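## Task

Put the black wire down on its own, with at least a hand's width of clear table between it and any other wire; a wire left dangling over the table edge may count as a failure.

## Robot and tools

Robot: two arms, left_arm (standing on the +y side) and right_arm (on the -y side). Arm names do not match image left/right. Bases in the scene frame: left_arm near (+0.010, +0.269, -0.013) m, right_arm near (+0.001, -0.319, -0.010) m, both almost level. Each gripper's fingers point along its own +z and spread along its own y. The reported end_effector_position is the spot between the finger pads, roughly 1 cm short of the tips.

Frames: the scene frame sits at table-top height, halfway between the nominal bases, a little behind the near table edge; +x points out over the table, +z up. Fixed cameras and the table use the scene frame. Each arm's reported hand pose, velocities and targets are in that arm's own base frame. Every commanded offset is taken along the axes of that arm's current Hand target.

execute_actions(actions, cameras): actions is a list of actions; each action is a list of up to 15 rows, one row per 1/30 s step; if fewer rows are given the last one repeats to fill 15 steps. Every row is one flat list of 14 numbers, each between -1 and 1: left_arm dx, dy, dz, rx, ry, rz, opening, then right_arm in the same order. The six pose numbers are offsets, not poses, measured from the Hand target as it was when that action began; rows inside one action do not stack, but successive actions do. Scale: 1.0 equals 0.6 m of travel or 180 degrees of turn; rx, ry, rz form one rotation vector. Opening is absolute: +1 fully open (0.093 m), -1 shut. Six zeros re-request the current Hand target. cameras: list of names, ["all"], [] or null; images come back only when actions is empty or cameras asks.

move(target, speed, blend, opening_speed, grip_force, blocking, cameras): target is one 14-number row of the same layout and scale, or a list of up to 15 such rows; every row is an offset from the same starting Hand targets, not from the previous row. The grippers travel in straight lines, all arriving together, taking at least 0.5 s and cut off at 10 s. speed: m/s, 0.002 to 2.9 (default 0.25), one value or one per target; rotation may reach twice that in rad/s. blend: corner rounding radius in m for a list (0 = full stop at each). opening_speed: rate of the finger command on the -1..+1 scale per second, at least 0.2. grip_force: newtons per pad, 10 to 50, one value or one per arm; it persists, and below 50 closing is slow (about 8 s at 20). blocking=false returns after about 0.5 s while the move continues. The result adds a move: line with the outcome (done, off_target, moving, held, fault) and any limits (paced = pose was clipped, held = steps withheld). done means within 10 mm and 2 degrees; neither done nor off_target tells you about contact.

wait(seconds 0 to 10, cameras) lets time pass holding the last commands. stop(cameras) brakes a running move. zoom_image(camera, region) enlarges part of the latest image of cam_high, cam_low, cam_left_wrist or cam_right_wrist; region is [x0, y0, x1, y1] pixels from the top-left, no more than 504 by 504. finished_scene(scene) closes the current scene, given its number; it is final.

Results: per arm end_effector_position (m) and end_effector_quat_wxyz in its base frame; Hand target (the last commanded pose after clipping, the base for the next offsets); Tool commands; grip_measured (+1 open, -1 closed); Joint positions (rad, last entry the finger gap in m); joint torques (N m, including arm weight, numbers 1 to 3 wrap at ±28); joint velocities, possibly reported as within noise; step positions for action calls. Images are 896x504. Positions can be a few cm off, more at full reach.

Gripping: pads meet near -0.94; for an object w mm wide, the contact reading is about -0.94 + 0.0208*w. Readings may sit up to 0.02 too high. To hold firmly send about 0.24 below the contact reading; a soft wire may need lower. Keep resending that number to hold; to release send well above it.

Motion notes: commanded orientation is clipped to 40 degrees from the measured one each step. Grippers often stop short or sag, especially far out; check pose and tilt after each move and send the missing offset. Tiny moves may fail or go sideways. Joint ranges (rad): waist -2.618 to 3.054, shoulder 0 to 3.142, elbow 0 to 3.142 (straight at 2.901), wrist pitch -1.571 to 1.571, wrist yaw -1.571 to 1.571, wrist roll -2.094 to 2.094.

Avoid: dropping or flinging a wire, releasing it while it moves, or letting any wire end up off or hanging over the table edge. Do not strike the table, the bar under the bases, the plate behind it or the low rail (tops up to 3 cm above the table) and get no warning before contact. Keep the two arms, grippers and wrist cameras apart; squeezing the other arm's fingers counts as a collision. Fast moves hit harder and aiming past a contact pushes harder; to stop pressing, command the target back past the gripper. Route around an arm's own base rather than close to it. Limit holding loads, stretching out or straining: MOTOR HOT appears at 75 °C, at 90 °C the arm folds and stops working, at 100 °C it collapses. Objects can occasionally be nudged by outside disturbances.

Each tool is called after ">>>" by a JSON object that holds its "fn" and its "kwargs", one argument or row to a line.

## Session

>>> {"fn": "execute_actions", "kwargs": {
  "actions": []
}}

Scene clock: 0.00 s.
left_arm: end_effector_position=(+0.2884, -0.2939, +0.2740) grip_measured=-0.925 end_effector_quat_wxyz=(+0.445, +0.542, +0.552, -0.451) | right_arm: end_effector_position=(+0.3754, +0.0000, +0.4021) grip_measured=+1.000 end_effector_quat_wxyz=(+0.707, +0.000, +0.707, +0.000)
Joint positions: left_arm=[-0.421 1.493 1.105 -0.065 1.106 0.395 0.001] | right_arm=[0 1.047 1.047 0 0 0 0.093]
Joint velocities: within noise
Joint torques (N m): no reading
Heat: left arm: 43 °C; right arm: 37 °C.
Hand target: left_arm +0.2880, -0.2941, +0.2821; +0.454, +0.545, +0.544, -0.448 | right_arm +0.3737, -0.0005, +0.4119; +0.716, +0.001, +0.698, -0.001
Tool commands: left_gripper/opening=-0.931621 right_gripper/opening=+1.0
camera_calibration:
cam_left_wrist: T_world_to_cam=[[-0.999921, 0.0104375, 0.00704004, 0.288455], [0.000559419, 0.595469, -0.803378, 0.433323], [-0.0125774, -0.803311, -0.595428, 0.0204989], [0, 0, 0, 1]] pos_world=[0.288448, -0.244574, 0.358297]
cam_right_wrist: T_world_to_cam=[[0.0134922, -0.999842, -0.0115391, 0.00016676], [-0.398845, 0.00520095, -0.917004, 0.561547], [0.916919, 0.0169747, -0.398712, -0.0974506], [0, 0, 0, 1]] pos_world=[0.313322, -0.00109965, 0.476088]

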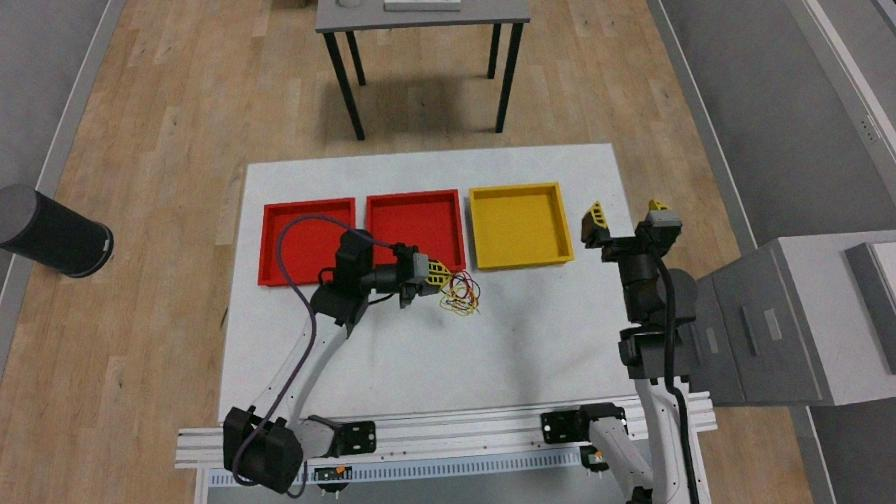

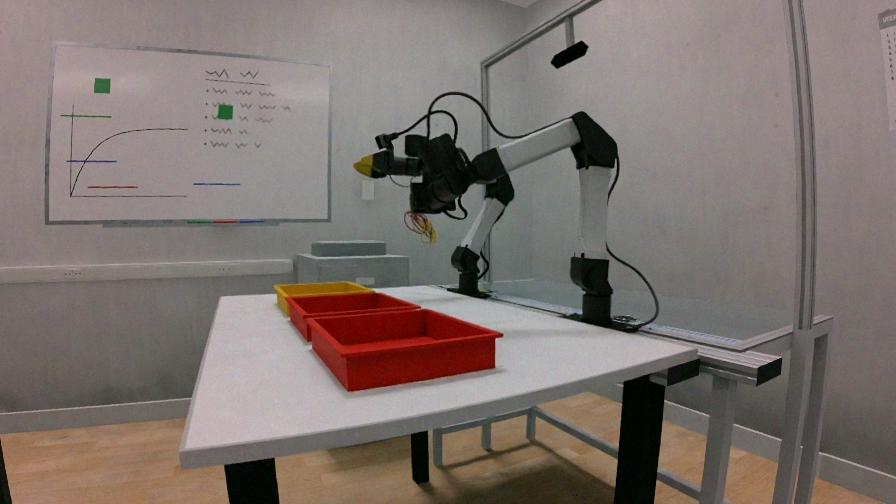

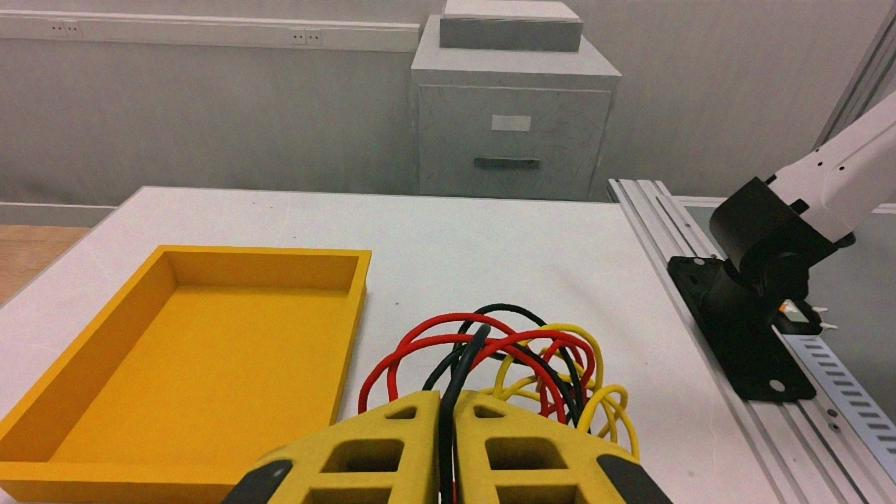

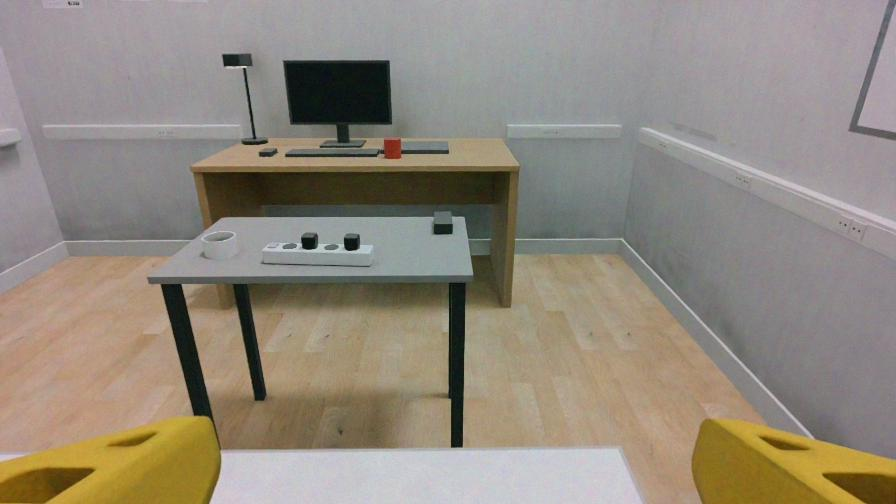

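>>> {"fn": "move", "kwargs": {
  "target": [0.18, -0.0347, 0.0338, 0, 0, 0, -0.931621, 0.5483, 0.2175, -0.1953, -0.4529, 0.107, -0.0821, 0.2],
  "cameras": ["all"],
  "speed": 0.2
}}

>>> {"fn": "zoom_image", "kwargs": {
  "camera": "cam_low",
  "region": [370, 220, 470, 320]
}}

>>> {"fn": "zoom_image", "kwargs": {
  "camera": "cam_high",
  "region": [400, 240, 520, 350]
}}

Scene clock: 49.23 s.
left_arm: end_effector_position=(+0.2691, -0.2928, +0.1775) grip_measured=-0.925 end_effector_quat_wxyz=(+0.455, +0.547, +0.541, -0.448) | right_arm: end_effector_position=(+0.2591, +0.1288, +0.0758) grip_measured=+0.201 end_effector_quat_wxyz=(+0.416, -0.540, +0.633, +0.367)
Joint positions: left_arm=[-0.442 1.569 0.742 0.417 1.092 0.381 0.001] | right_arm=[-0.106 1.646 0.706 -0.548 -1.175 -1.465 0.055]
Joint torques (N m): left_arm=[-0.35 -5.3 6.45 2.1 0.22 -0.13] | right_arm=[0.8 -4.3 7.47 0.35 -0.77 -0.09]
Heat: left arm: 50 °C; right arm: 41 °C.
Hand target: left_arm +0.2680, -0.2939, +0.1721; +0.454, +0.545, +0.544, -0.448 | right_arm +0.2653, +0.1303, +0.0801; +0.421, -0.545, +0.624, +0.368
Off the commanded pose: left_arm 0.006 m, 1 deg | right_arm 0.008 m, 1 deg.
move: done
camera_calibration:
cam_left_wrist: T_world_to_cam=[[-0.999617, 0.0169668, -0.0218545, 0.276719], [0.0276502, 0.584621, -0.810835, 0.346064], [-0.000980651, -0.811129, -0.584866, -0.0435631], [0, 0, 0, 1]] pos_world=[0.267002, -0.242347, 0.26117]
cam_right_wrist: T_world_to_cam=[[0.989916, -0.138101, -0.0315443, -0.235766], [-0.121222, -0.710622, -0.693052, 0.218563], [0.0732952, 0.689887, -0.720197, 0.0332184], [0, 0, 0, 1]] pos_world=[0.257448, 0.0998395, 0.167963]

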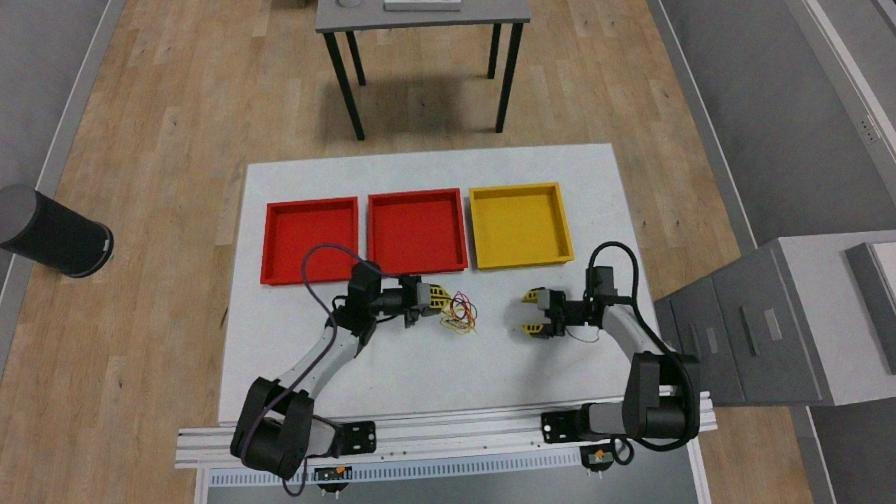

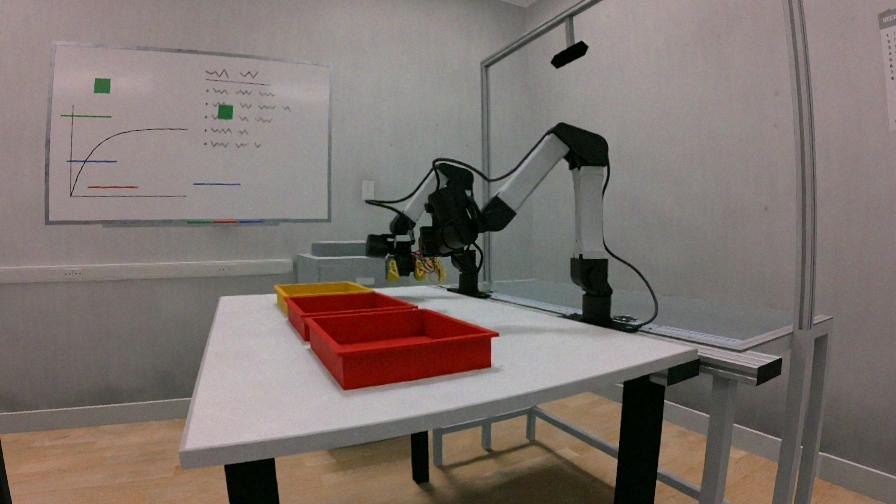

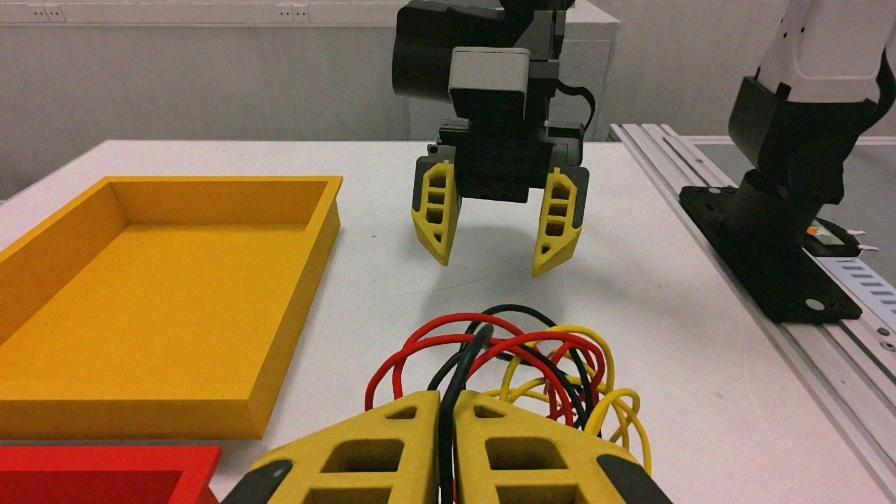

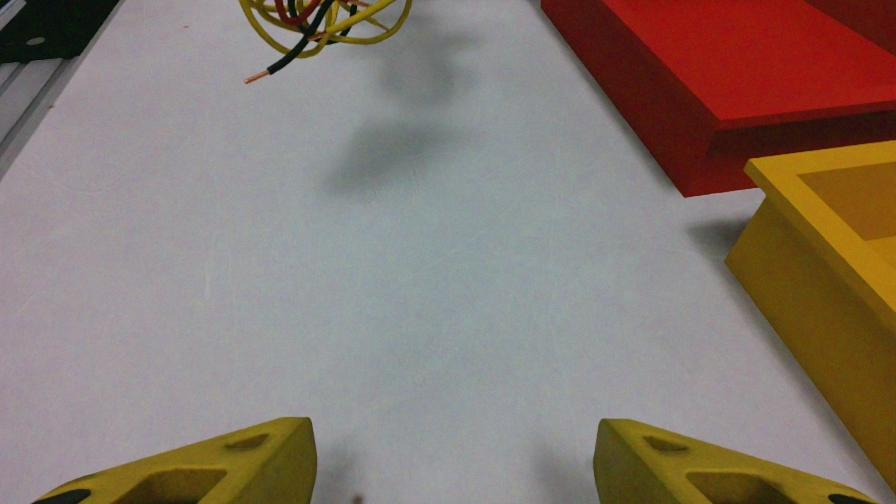

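Scaled by 5.040 from the camera's 896x504 image, which has a finer 1280x720 frame.

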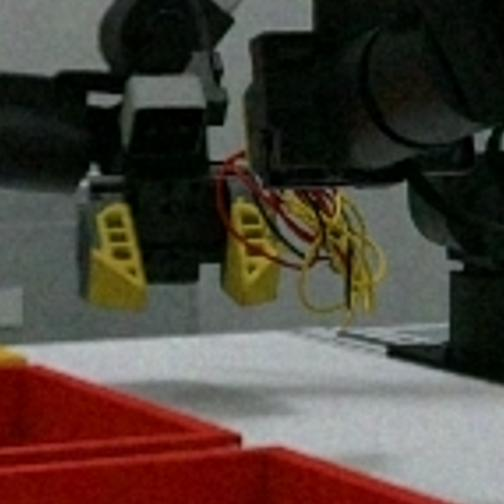

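Scaled by 4.200 from the camera's 896x504 image, which has a finer 1280x720 frame.

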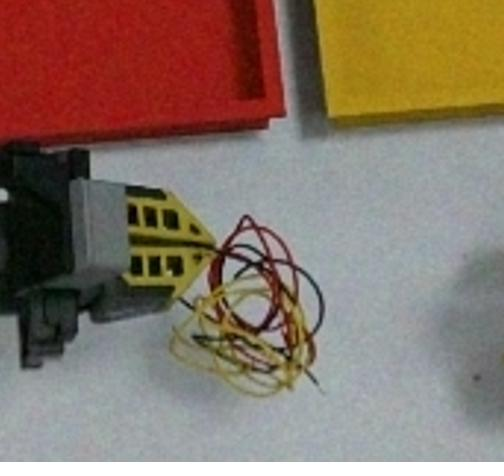

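>>> {"fn": "move", "kwargs": {
  "target": [0, 0, 0, 0, 0, 0, -0.931621, 0.0148, 0.045, -0.0368, 0, -0.1, 0, 0.2],
  "cameras": ["cam_right_wrist", "cam_left_wrist"],
  "speed": 0.2
}}

>>> {"fn": "zoom_image", "kwargs": {
  "camera": "cam_right_wrist",
  "region": [300, 0, 640, 300]
}}

>>> {"fn": "zoom_image", "kwargs": {
  "camera": "cam_left_wrist",
  "region": [330, 280, 690, 504]
}}

Scene clock: 60.60 s.
left_arm: end_effector_position=(+0.2691, -0.2928, +0.1775) grip_measured=-0.925 end_effector_quat_wxyz=(+0.455, +0.547, +0.541, -0.448) | right_arm: end_effector_position=(+0.2275, +0.1138, +0.0747) grip_measured=+0.201 end_effector_quat_wxyz=(+0.502, -0.482, +0.578, +0.427)
Joint positions: left_arm=[-0.442 1.569 0.742 0.417 1.092 0.381 0.001] | right_arm=[-0.249 1.867 0.674 -0.914 -1.418 -2.102 0.055]
Joint torques (N m): left_arm=[-0.27 -5.2 6.43 2.11 0.2 -0.14] | right_arm=[-0.47 -4.78 5.38 -0.53 -0.93 0.02]
Heat: left arm: 49 °C; right arm: 41 °C.
Hand target: left_arm +0.2679, -0.2939, +0.1721; +0.454, +0.545, +0.544, -0.448 | right_arm +0.2354, +0.1103, +0.0801; +0.514, -0.481, +0.551, +0.448
Off the commanded pose: left_arm 0.006 m, 1 deg | right_arm 0.010 m, 4 deg.
joint sent to its limit (right arm) — joint 6 (wrist roll), lower limit. The joint targets are off in orientation, not in position.
move: off_target (right_arm)
camera_calibration:
cam_left_wrist: T_world_to_cam=[[-0.999617, 0.0169668, -0.0218545, 0.276719], [0.0276502, 0.584621, -0.810835, 0.346064], [-0.000980651, -0.811129, -0.584866, -0.0435631], [0, 0, 0, 1]] pos_world=[0.267002, -0.242347, 0.26117]
cam_right_wrist: T_world_to_cam=[[0.986936, -0.159446, -0.0231368, -0.204083], [-0.101796, -0.50579, -0.85663, 0.187804], [0.124884, 0.847794, -0.515413, 0.0000626529], [0, 0, 0, 1]] pos_world=[0.220526, 0.062396, 0.156189]
Images, in order (width x height): cam_left_wrist 896x504, cam_right_wrist 896x504.

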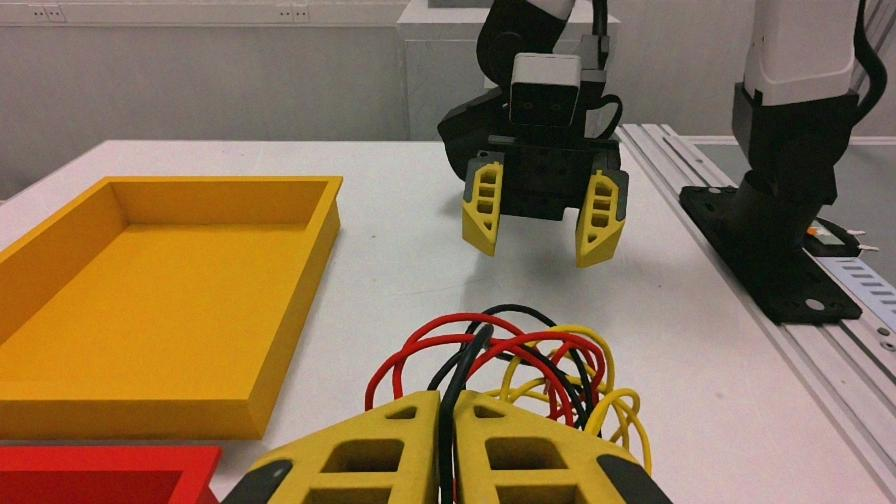

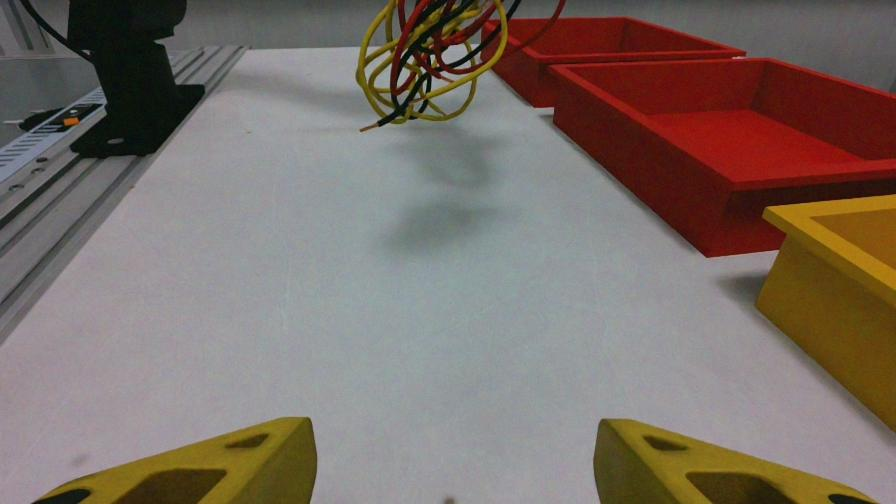

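Scaled by 1.482 from the camera's 896x504 image, which has a finer 1280x720 frame.

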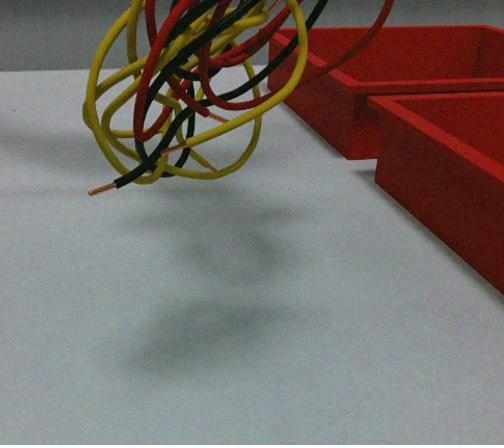

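Scaled by 1.400 from the camera's 896x504 image, which has a finer 1280x720 frame.

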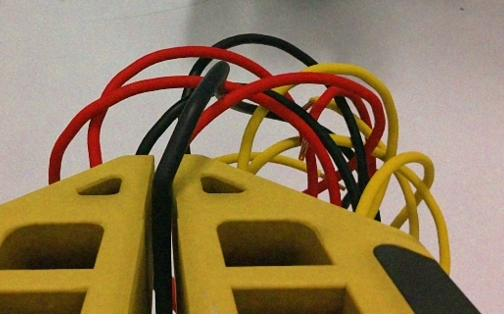

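>>> {"fn": "move", "kwargs": {
  "target": [0.0823, 0.0827, 0.016, 0, 0, 0, -0.931621, -0.0712, 0.0445, 0.1805, 0.1992, 0.1394, 0.0612, 0.2],
  "cameras": ["all"],
  "speed": 0.15
}}

>>> {"fn": "zoom_image", "kwargs": {
  "camera": "cam_right_wrist",
  "region": [250, 0, 700, 400]
}}

>>> {"fn": "zoom_image", "kwargs": {
  "camera": "cam_low",
  "region": [360, 220, 480, 320]
}}

Scene clock: 109.67 s.
left_arm: end_effector_position=(+0.3092, -0.2912, +0.1120) grip_measured=-0.925 end_effector_quat_wxyz=(+0.434, +0.534, +0.566, -0.455) | right_arm: end_effector_position=(+0.2177, +0.2174, +0.1014) grip_measured=+0.201 end_effector_quat_wxyz=(+0.448, -0.337, +0.806, +0.188)
Joint positions: left_arm=[-0.39 1.859 0.806 0.545 1.124 0.413 0.001] | right_arm=[0.777 0.971 0.314 0.102 -0.014 -0.008 0.055]
Joint torques (N m): left_arm=[0.55 -6.87 9.89 2.05 0.48 0.22] | right_arm=[0.8 -1.16 9.99 1.82 0.2 0.15]
Heat: left arm: 48 °C; right arm: 41 °C.
Hand target: left_arm +0.3179, -0.2940, +0.1221; +0.454, +0.545, +0.544, -0.448 | right_arm +0.2239, +0.2240, +0.1152; +0.462, -0.332, +0.800, +0.192
Off the commanded pose: left_arm 0.014 m, 4 deg | right_arm 0.016 m, 2 deg.
move: off_target (left_arm, right_arm)
camera_calibration:
cam_left_wrist: T_world_to_cam=[[-0.999056, -0.000664047, 0.0434296, 0.302793], [-0.0349434, 0.606165, -0.794571, 0.314662], [-0.0257979, -0.795339, -0.605616, -0.0659658], [0, 0, 0, 1]] pos_world=[0.311801, -0.243001, 0.196921]
cam_right_wrist: T_world_to_cam=[[0.716079, -0.697805, -0.0172973, -0.001906], [-0.580957, -0.582068, -0.568933, 0.353855], [0.386937, 0.41745, -0.822202, -0.00519576], [0, 0, 0, 1]] pos_world=[0.20895, 0.206806, 0.197015]

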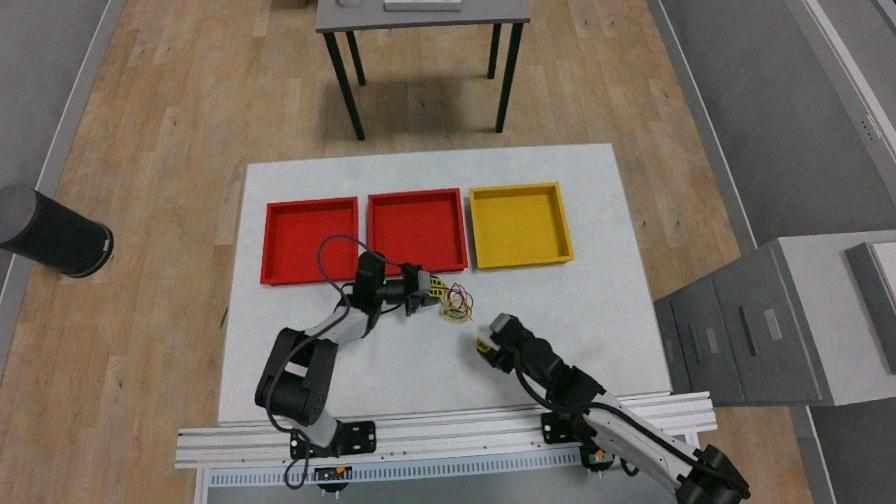

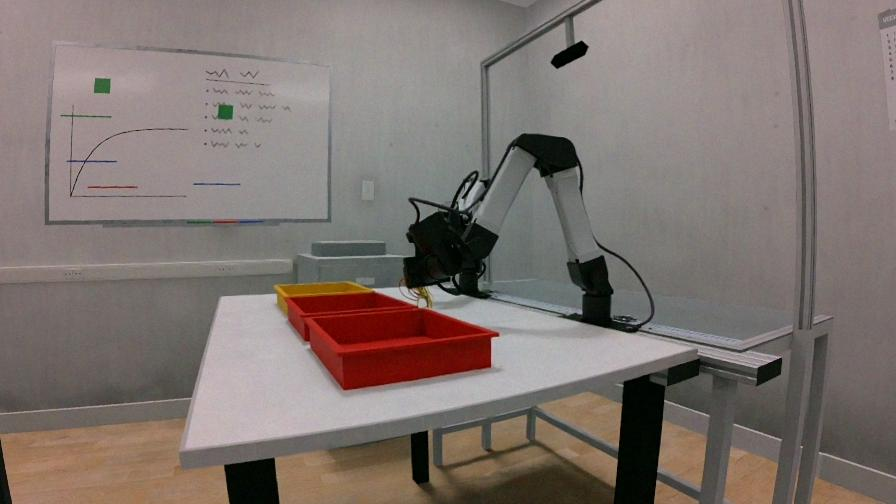

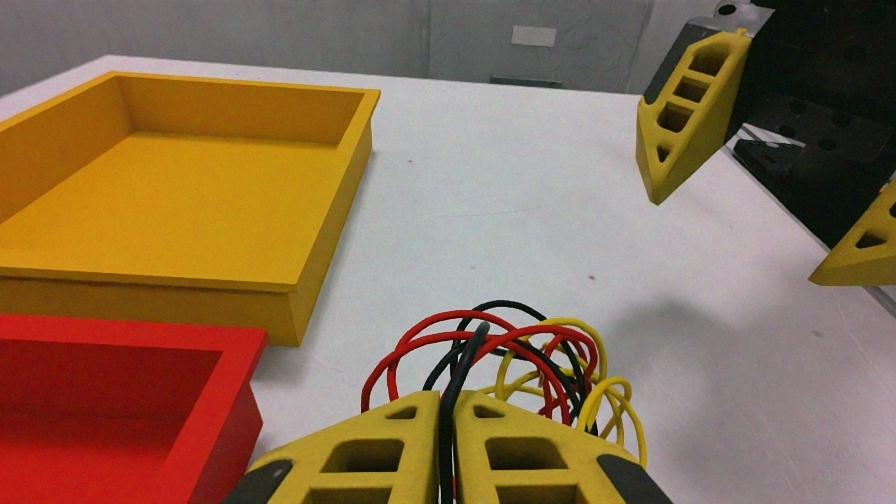

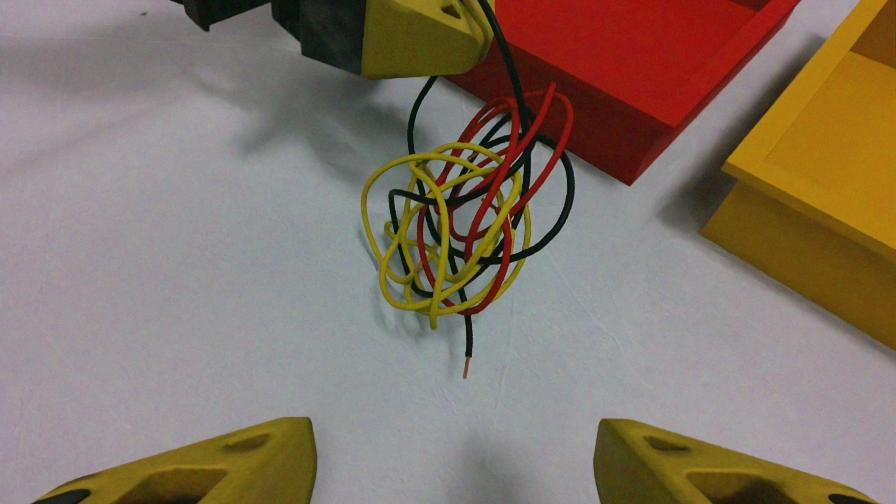

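Scaled by 1.120 from the camera's 896x504 image, which has a finer 1280x720 frame.

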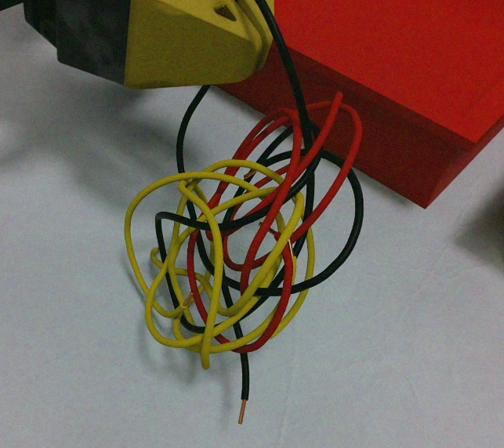

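Scaled by 4.200 from the camera's 896x504 image, which has a finer 1280x720 frame.

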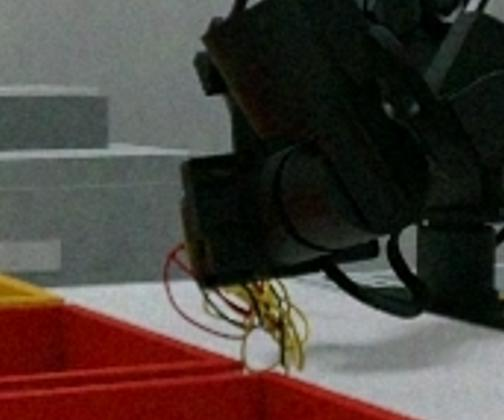

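>>> {"fn": "zoom_image", "kwargs": {
  "camera": "cam_right_wrist",
  "region": [350, 120, 590, 390]
}}

Scaled by 1.867 from the camera's 896x504 image, which has a finer 1280x720 frame.

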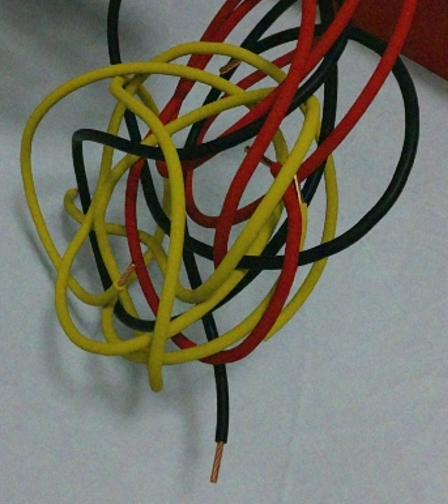

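>>> {"fn": "move", "kwargs": {
  "target": [0, 0, 0, 0, 0, 0, -0.931621, -0.031, 0, 0.0758, 0, 0, 0, -0.316],
  "cameras": ["cam_right_wrist", "cam_left_wrist"],
  "speed": 0.1
}}

>>> {"fn": "zoom_image", "kwargs": {
  "camera": "cam_right_wrist",
  "region": [270, 100, 670, 500]
}}

Scene clock: 141.73 s.
left_arm: end_effector_position=(+0.3092, -0.2913, +0.1121) grip_measured=-0.925 end_effector_quat_wxyz=(+0.434, +0.534, +0.566, -0.455) | right_arm: end_effector_position=(+0.2490, +0.2478, +0.0921) grip_measured=-0.315 end_effector_quat_wxyz=(+0.439, -0.339, +0.812, +0.184)
Joint positions: left_arm=[-0.39 1.859 0.806 0.545 1.124 0.413 0.001] | right_arm=[0.777 1.257 0.429 0.248 -0.012 -0.007 0.03]
Joint torques (N m): left_arm=[0.55 -6.78 9.98 2.03 0.51 0.18] | right_arm=[0.9 -2.8 9.35 2.05 0.16 0.11]
Heat: left arm: 53 °C; right arm: 45 °C.
Hand target: left_arm +0.3179, -0.2940, +0.1221; +0.454, +0.545, +0.544, -0.448 | right_arm +0.2583, +0.2585, +0.1085; +0.462, -0.332, +0.800, +0.192
Off the commanded pose: left_arm 0.014 m, 4 deg | right_arm 0.022 m, 3 deg.
move: off_target (left_arm, right_arm)
camera_calibration:
cam_left_wrist: T_world_to_cam=[[-0.999072, -0.000632288, 0.0430699, 0.302772], [-0.0346418, 0.606051, -0.794671, 0.314636], [-0.0256001, -0.795426, -0.60551, -0.0660114], [0, 0, 0, 1]] pos_world=[0.3117, -0.243001, 0.197021]
cam_right_wrist: T_world_to_cam=[[0.714604, -0.699308, -0.017592, -0.00252346], [-0.591482, -0.590611, -0.548933, 0.387331], [0.373483, 0.402675, -0.835681, -0.0294254], [0, 0, 0, 1]] pos_world=[0.241893, 0.238846, 0.187984]
Images, in order (width x height): cam_left_wrist 896x504, cam_right_wrist 896x504.

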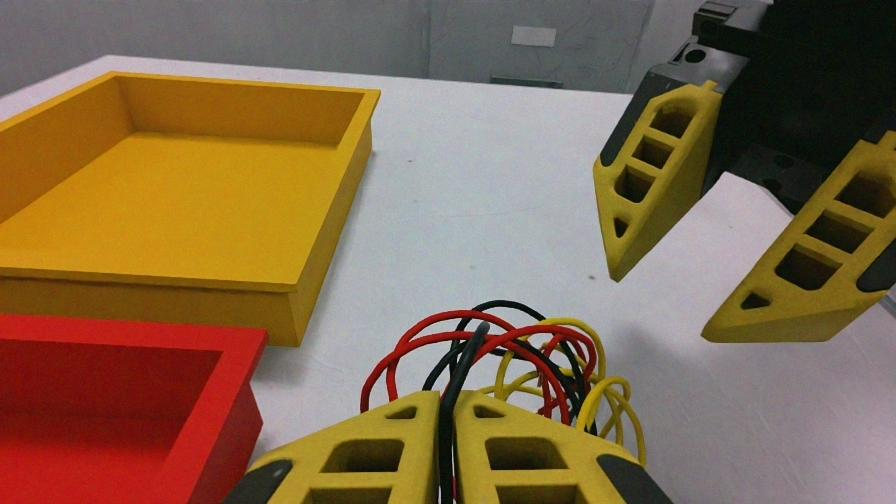

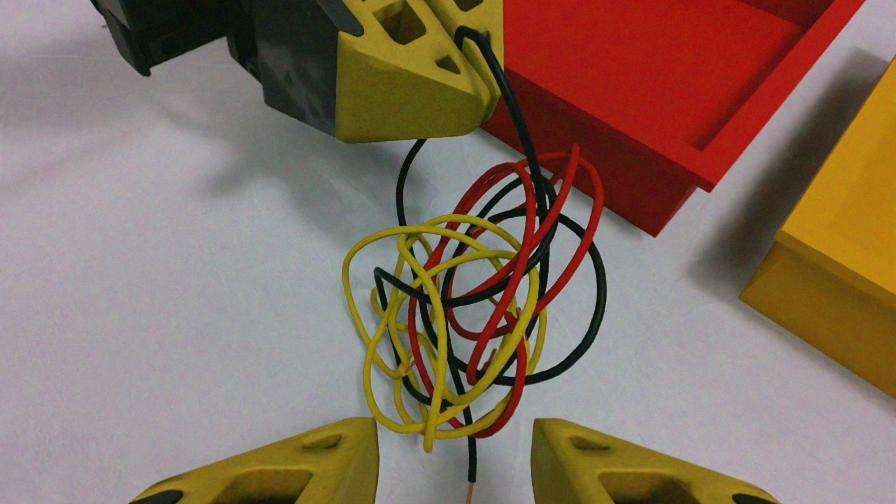

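Scaled by 1.260 from the camera's 896x504 image, which has a finer 1280x720 frame.

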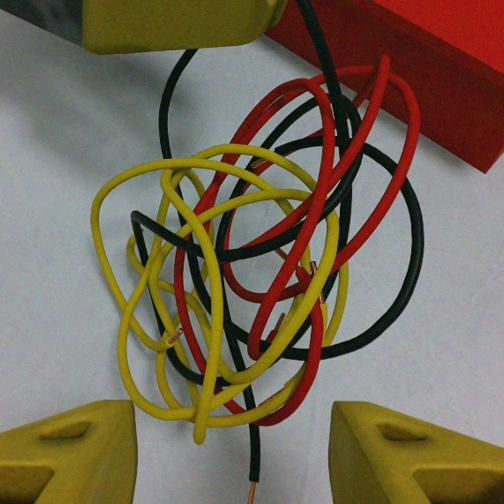

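>>> {"fn": "move", "kwargs": {
  "target": [0, 0, 0, 0, 0, 0, -0.931621, -0.0023, 0.003, 0.072, 0, 0, 0, -0.316],
  "cameras": ["cam_right_wrist"],
  "speed": 0.08
}}

>>> {"fn": "zoom_image", "kwargs": {
  "camera": "cam_right_wrist",
  "region": [270, 130, 670, 504]
}}

Scene clock: 168.03 s.
left_arm: end_effector_position=(+0.3093, -0.2913, +0.1122) grip_measured=-0.925 end_effector_quat_wxyz=(+0.434, +0.534, +0.566, -0.454) | right_arm: end_effector_position=(+0.2745, +0.2753, +0.0732) grip_measured=-0.315 end_effector_quat_wxyz=(+0.439, -0.339, +0.812, +0.183)
Joint positions: left_arm=[-0.39 1.859 0.806 0.546 1.124 0.413 0.001] | right_arm=[0.785 1.496 0.513 0.403 -0.004 -0.004 0.03]
Joint torques (N m): left_arm=[0.81 -6.87 10.02 2.05 0.47 0.21] | right_arm=[0.85 -4.11 9.06 2.07 0.18 0.14]
Heat: left arm: 55 °C; right arm: 45 °C.
Hand target: left_arm +0.3179, -0.2940, +0.1221; +0.454, +0.545, +0.544, -0.448 | right_arm +0.2840, +0.2867, +0.0882; +0.462, -0.332, +0.800, +0.192
Off the commanded pose: left_arm 0.013 m, 4 deg | right_arm 0.021 m, 3 deg.
move: off_target (left_arm, right_arm)
camera_calibration:
cam_right_wrist: T_world_to_cam=[[0.71402, -0.699945, -0.015879, -0.00166631], [-0.591608, -0.591065, -0.548308, 0.408331], [0.3744, 0.400897, -0.836126, -0.0655162], [0, 0, 0, 1]] pos_world=[0.267291, 0.266449, 0.169085]
Images, in order (width x height): cam_right_wrist 896x504.

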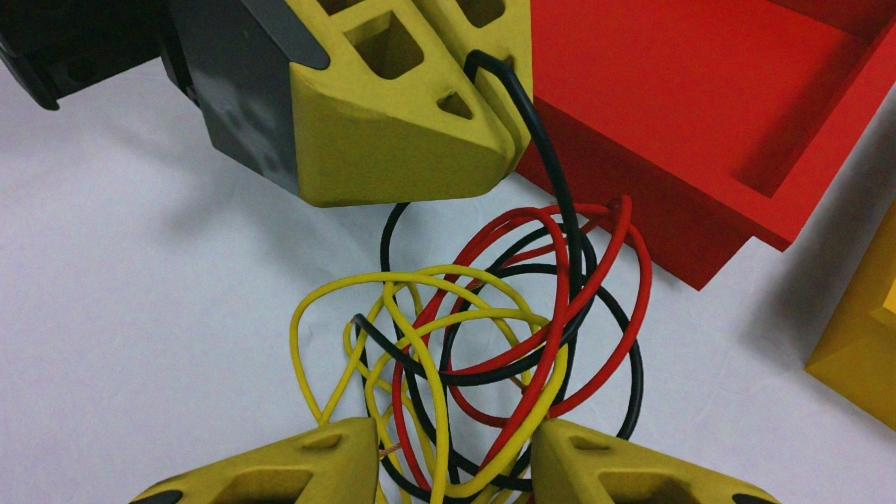

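Scaled by 1.260 from the camera's 896x504 image, which has a finer 1280x720 frame.

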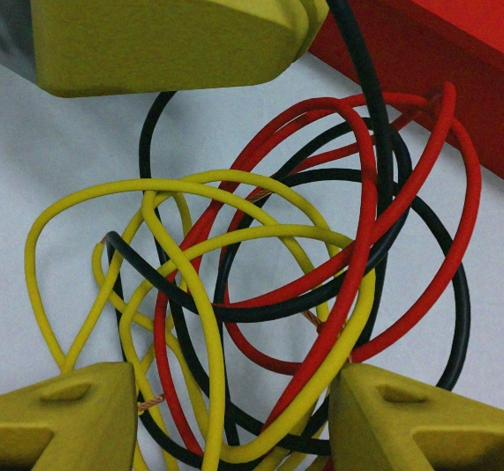

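>>> {"fn": "zoom_image", "kwargs": {
  "camera": "cam_right_wrist",
  "region": [350, 250, 600, 504]
}}

Scaled by 1.984 from the camera's 896x504 image, which has a finer 1280x720 frame.

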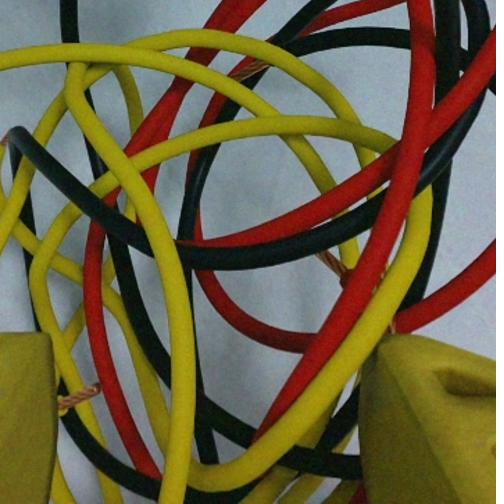

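>>> {"fn": "move", "kwargs": {
  "target": [0, 0, 0, 0, 0, 0, -0.931621, 0, 0, 0, 0, 0, 0, -1],
  "cameras": ["cam_right_wrist", "cam_left_wrist"],
  "opening_speed": 0.5
}}

>>> {"fn": "zoom_image", "kwargs": {
  "camera": "cam_right_wrist",
  "region": [300, 200, 600, 504]
}}

Scene clock: 216.47 s.
left_arm: end_effector_position=(+0.3093, -0.2913, +0.1123) grip_measured=-0.925 end_effector_quat_wxyz=(+0.435, +0.534, +0.565, -0.454) | right_arm: end_effector_position=(+0.2749, +0.2753, +0.0737) grip_measured=-0.981 end_effector_quat_wxyz=(+0.440, -0.338, +0.812, +0.182)
Joint positions: left_arm=[-0.39 1.859 0.806 0.547 1.124 0.413 0.001] | right_arm=[0.785 1.496 0.513 0.406 -0.002 -0.003 0]
Joint torques (N m): left_arm=[0.83 -6.68 10.14 2.04 0.5 0.19] | right_arm=[1.09 -3.9 9.06 2.19 0.15 0.13]
Heat: left arm: 57 °C; right arm: 48 °C.
Hand target: left_arm +0.3179, -0.2940, +0.1222; +0.454, +0.545, +0.544, -0.448 | right_arm +0.2840, +0.2866, +0.0882; +0.462, -0.332, +0.800, +0.192
Off the commanded pose: left_arm 0.013 m, 4 deg | right_arm 0.021 m, 3 deg.
move: off_target (left_arm, right_arm)
camera_calibration:
cam_left_wrist: T_world_to_cam=[[-0.999132, -0.000646408, 0.041649, 0.303056], [-0.0335344, 0.605591, -0.795069, 0.314415], [-0.0247083, -0.795776, -0.605087, -0.0663366], [0, 0, 0, 1]] pos_world=[0.311697, -0.243, 0.19722]
cam_right_wrist: T_world_to_cam=[[0.712638, -0.701361, -0.0154689, -0.00119561], [-0.591755, -0.589135, -0.550224, 0.40851], [0.376792, 0.401264, -0.834874, -0.0660755], [0, 0, 0, 1]] pos_world=[0.267487, 0.266342, 0.169588]
Images, in order (width x height): cam_left_wrist 896x504, cam_right_wrist 896x504.

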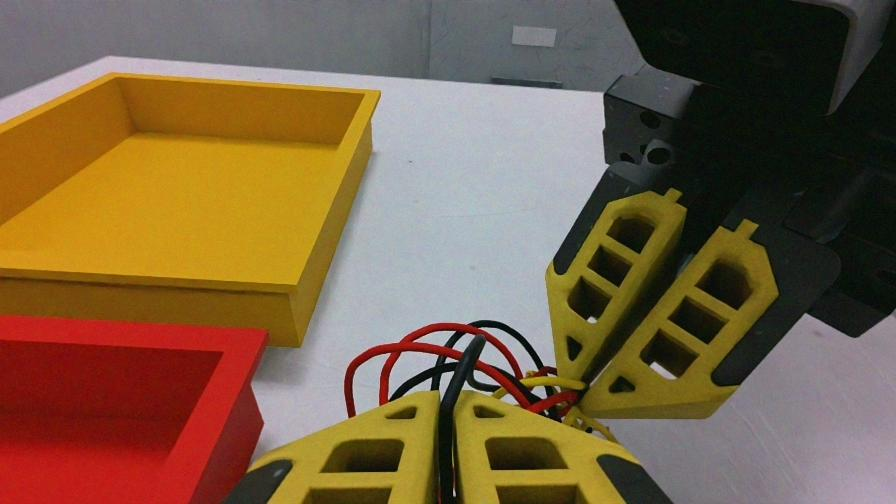

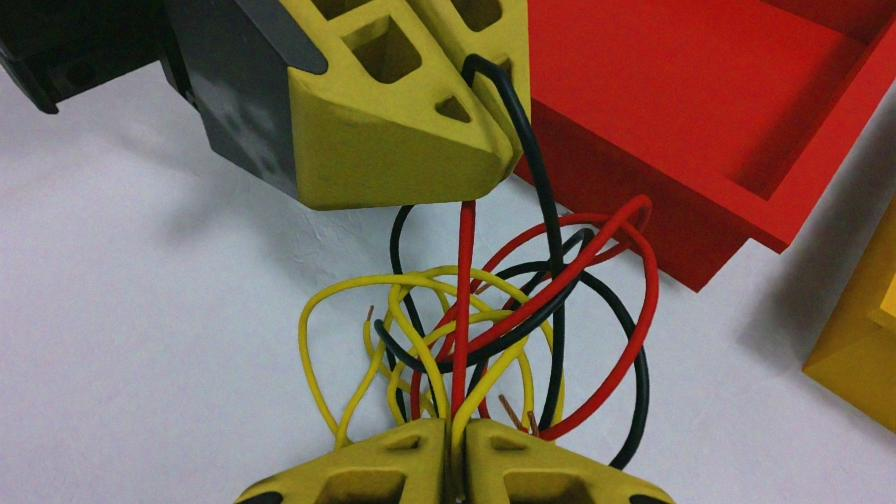

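Scaled by 1.658 from the camera's 896x504 image, which has a finer 1280x720 frame.

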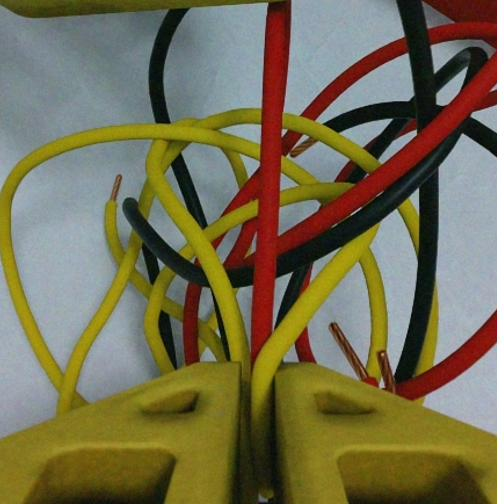

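>>> {"fn": "move", "kwargs": {
  "target": [0.0533, -0.0325, -0.1935, 0, 0, 0, -0.931621, 0, 0, 0, 0, 0, 0, -1],
  "cameras": ["cam_right_wrist", "cam_left_wrist", "cam_high"],
  "speed": 0.06
}}

>>> {"fn": "zoom_image", "kwargs": {
  "camera": "cam_high",
  "region": [380, 250, 560, 380]
}}

Scene clock: 229.63 s.
left_arm: end_effector_position=(+0.2896, -0.1752, +0.1054) grip_measured=-0.925 end_effector_quat_wxyz=(+0.440, +0.539, +0.558, -0.453) | right_arm: end_effector_position=(+0.2768, +0.2795, +0.0800) grip_measured=-0.981 end_effector_quat_wxyz=(+0.450, -0.337, +0.805, +0.188)
Joint positions: left_arm=[-0.036 1.798 0.88 -0.469 1.362 1.351 0.001] | right_arm=[0.789 1.496 0.518 0.425 -0.002 -0.003 0]
Joint torques (N m): left_arm=[0.88 -5.96 9.26 0.67 0.84 0.21] | right_arm=[0.38 -3.77 8.81 1.96 0.12 0.16]
Heat: left arm: 56 °C; right arm: 48 °C.
Hand target: left_arm +0.2980, -0.1740, +0.1121; +0.454, +0.545, +0.544, -0.448 | right_arm +0.2840, +0.2867, +0.0882; +0.462, -0.332, +0.800, +0.192
Off the commanded pose: left_arm 0.011 m, 2 deg | right_arm 0.013 m, 2 deg.
move: off_target (left_arm, right_arm)
camera_calibration:
cam_left_wrist: T_world_to_cam=[[-0.999692, 0.00726109, 0.0237231, 0.287196], [-0.0145982, 0.600994, -0.79912, 0.232186], [-0.0200599, -0.799221, -0.600703, 0.0189424], [0, 0, 0, 1]] pos_world=[0.290877, -0.126489, 0.19011]
cam_right_wrist: T_world_to_cam=[[0.715839, -0.698099, -0.0152429, -0.00126072], [-0.579176, -0.581418, -0.57141, 0.411593], [0.390038, 0.417866, -0.820523, -0.0726952], [0, 0, 0, 1]] pos_world=[0.267641, 0.268804, 0.175521]
Images, in order (width x height): cam_high 896x504, cam_left_wrist 896x504, cam_right_wrist 896x504.

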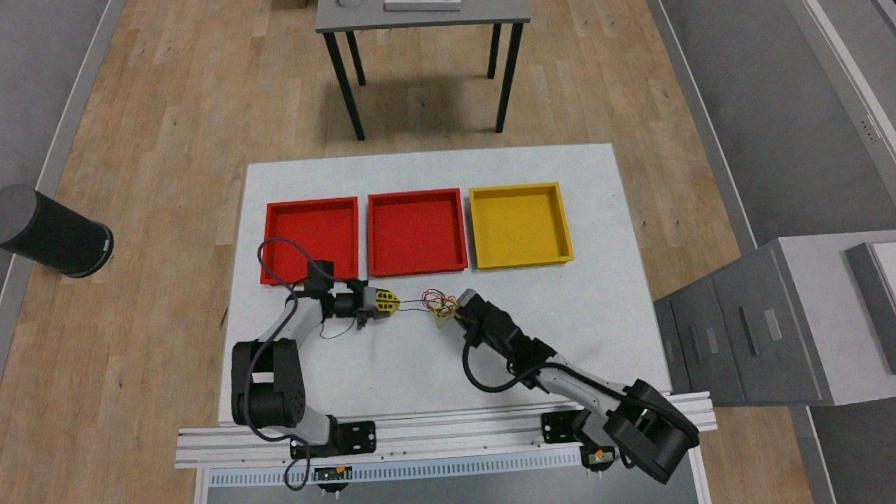

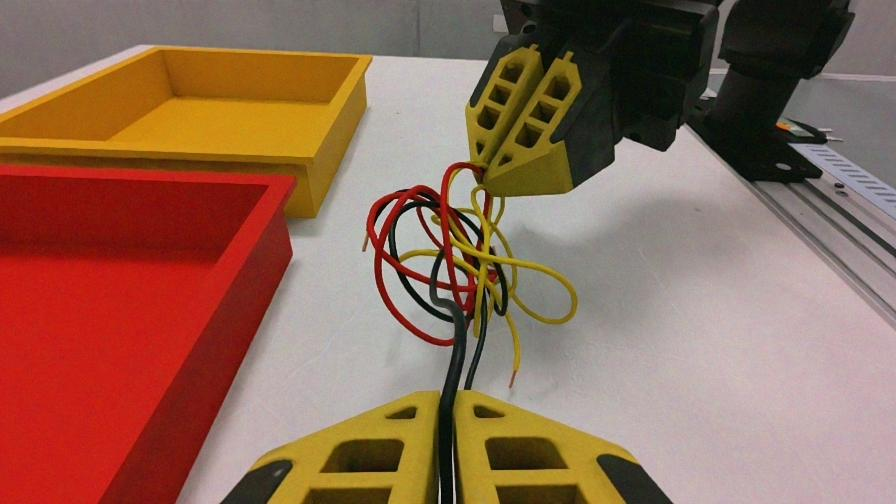

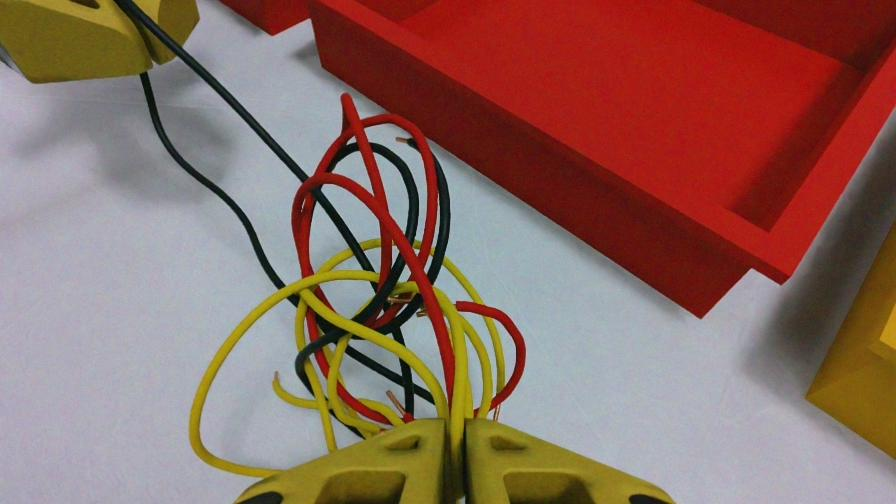

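Scaled by 2.800 from the camera's 896x504 image, which has a finer 1280x720 frame.

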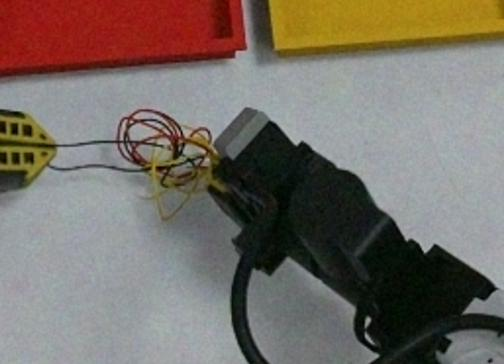

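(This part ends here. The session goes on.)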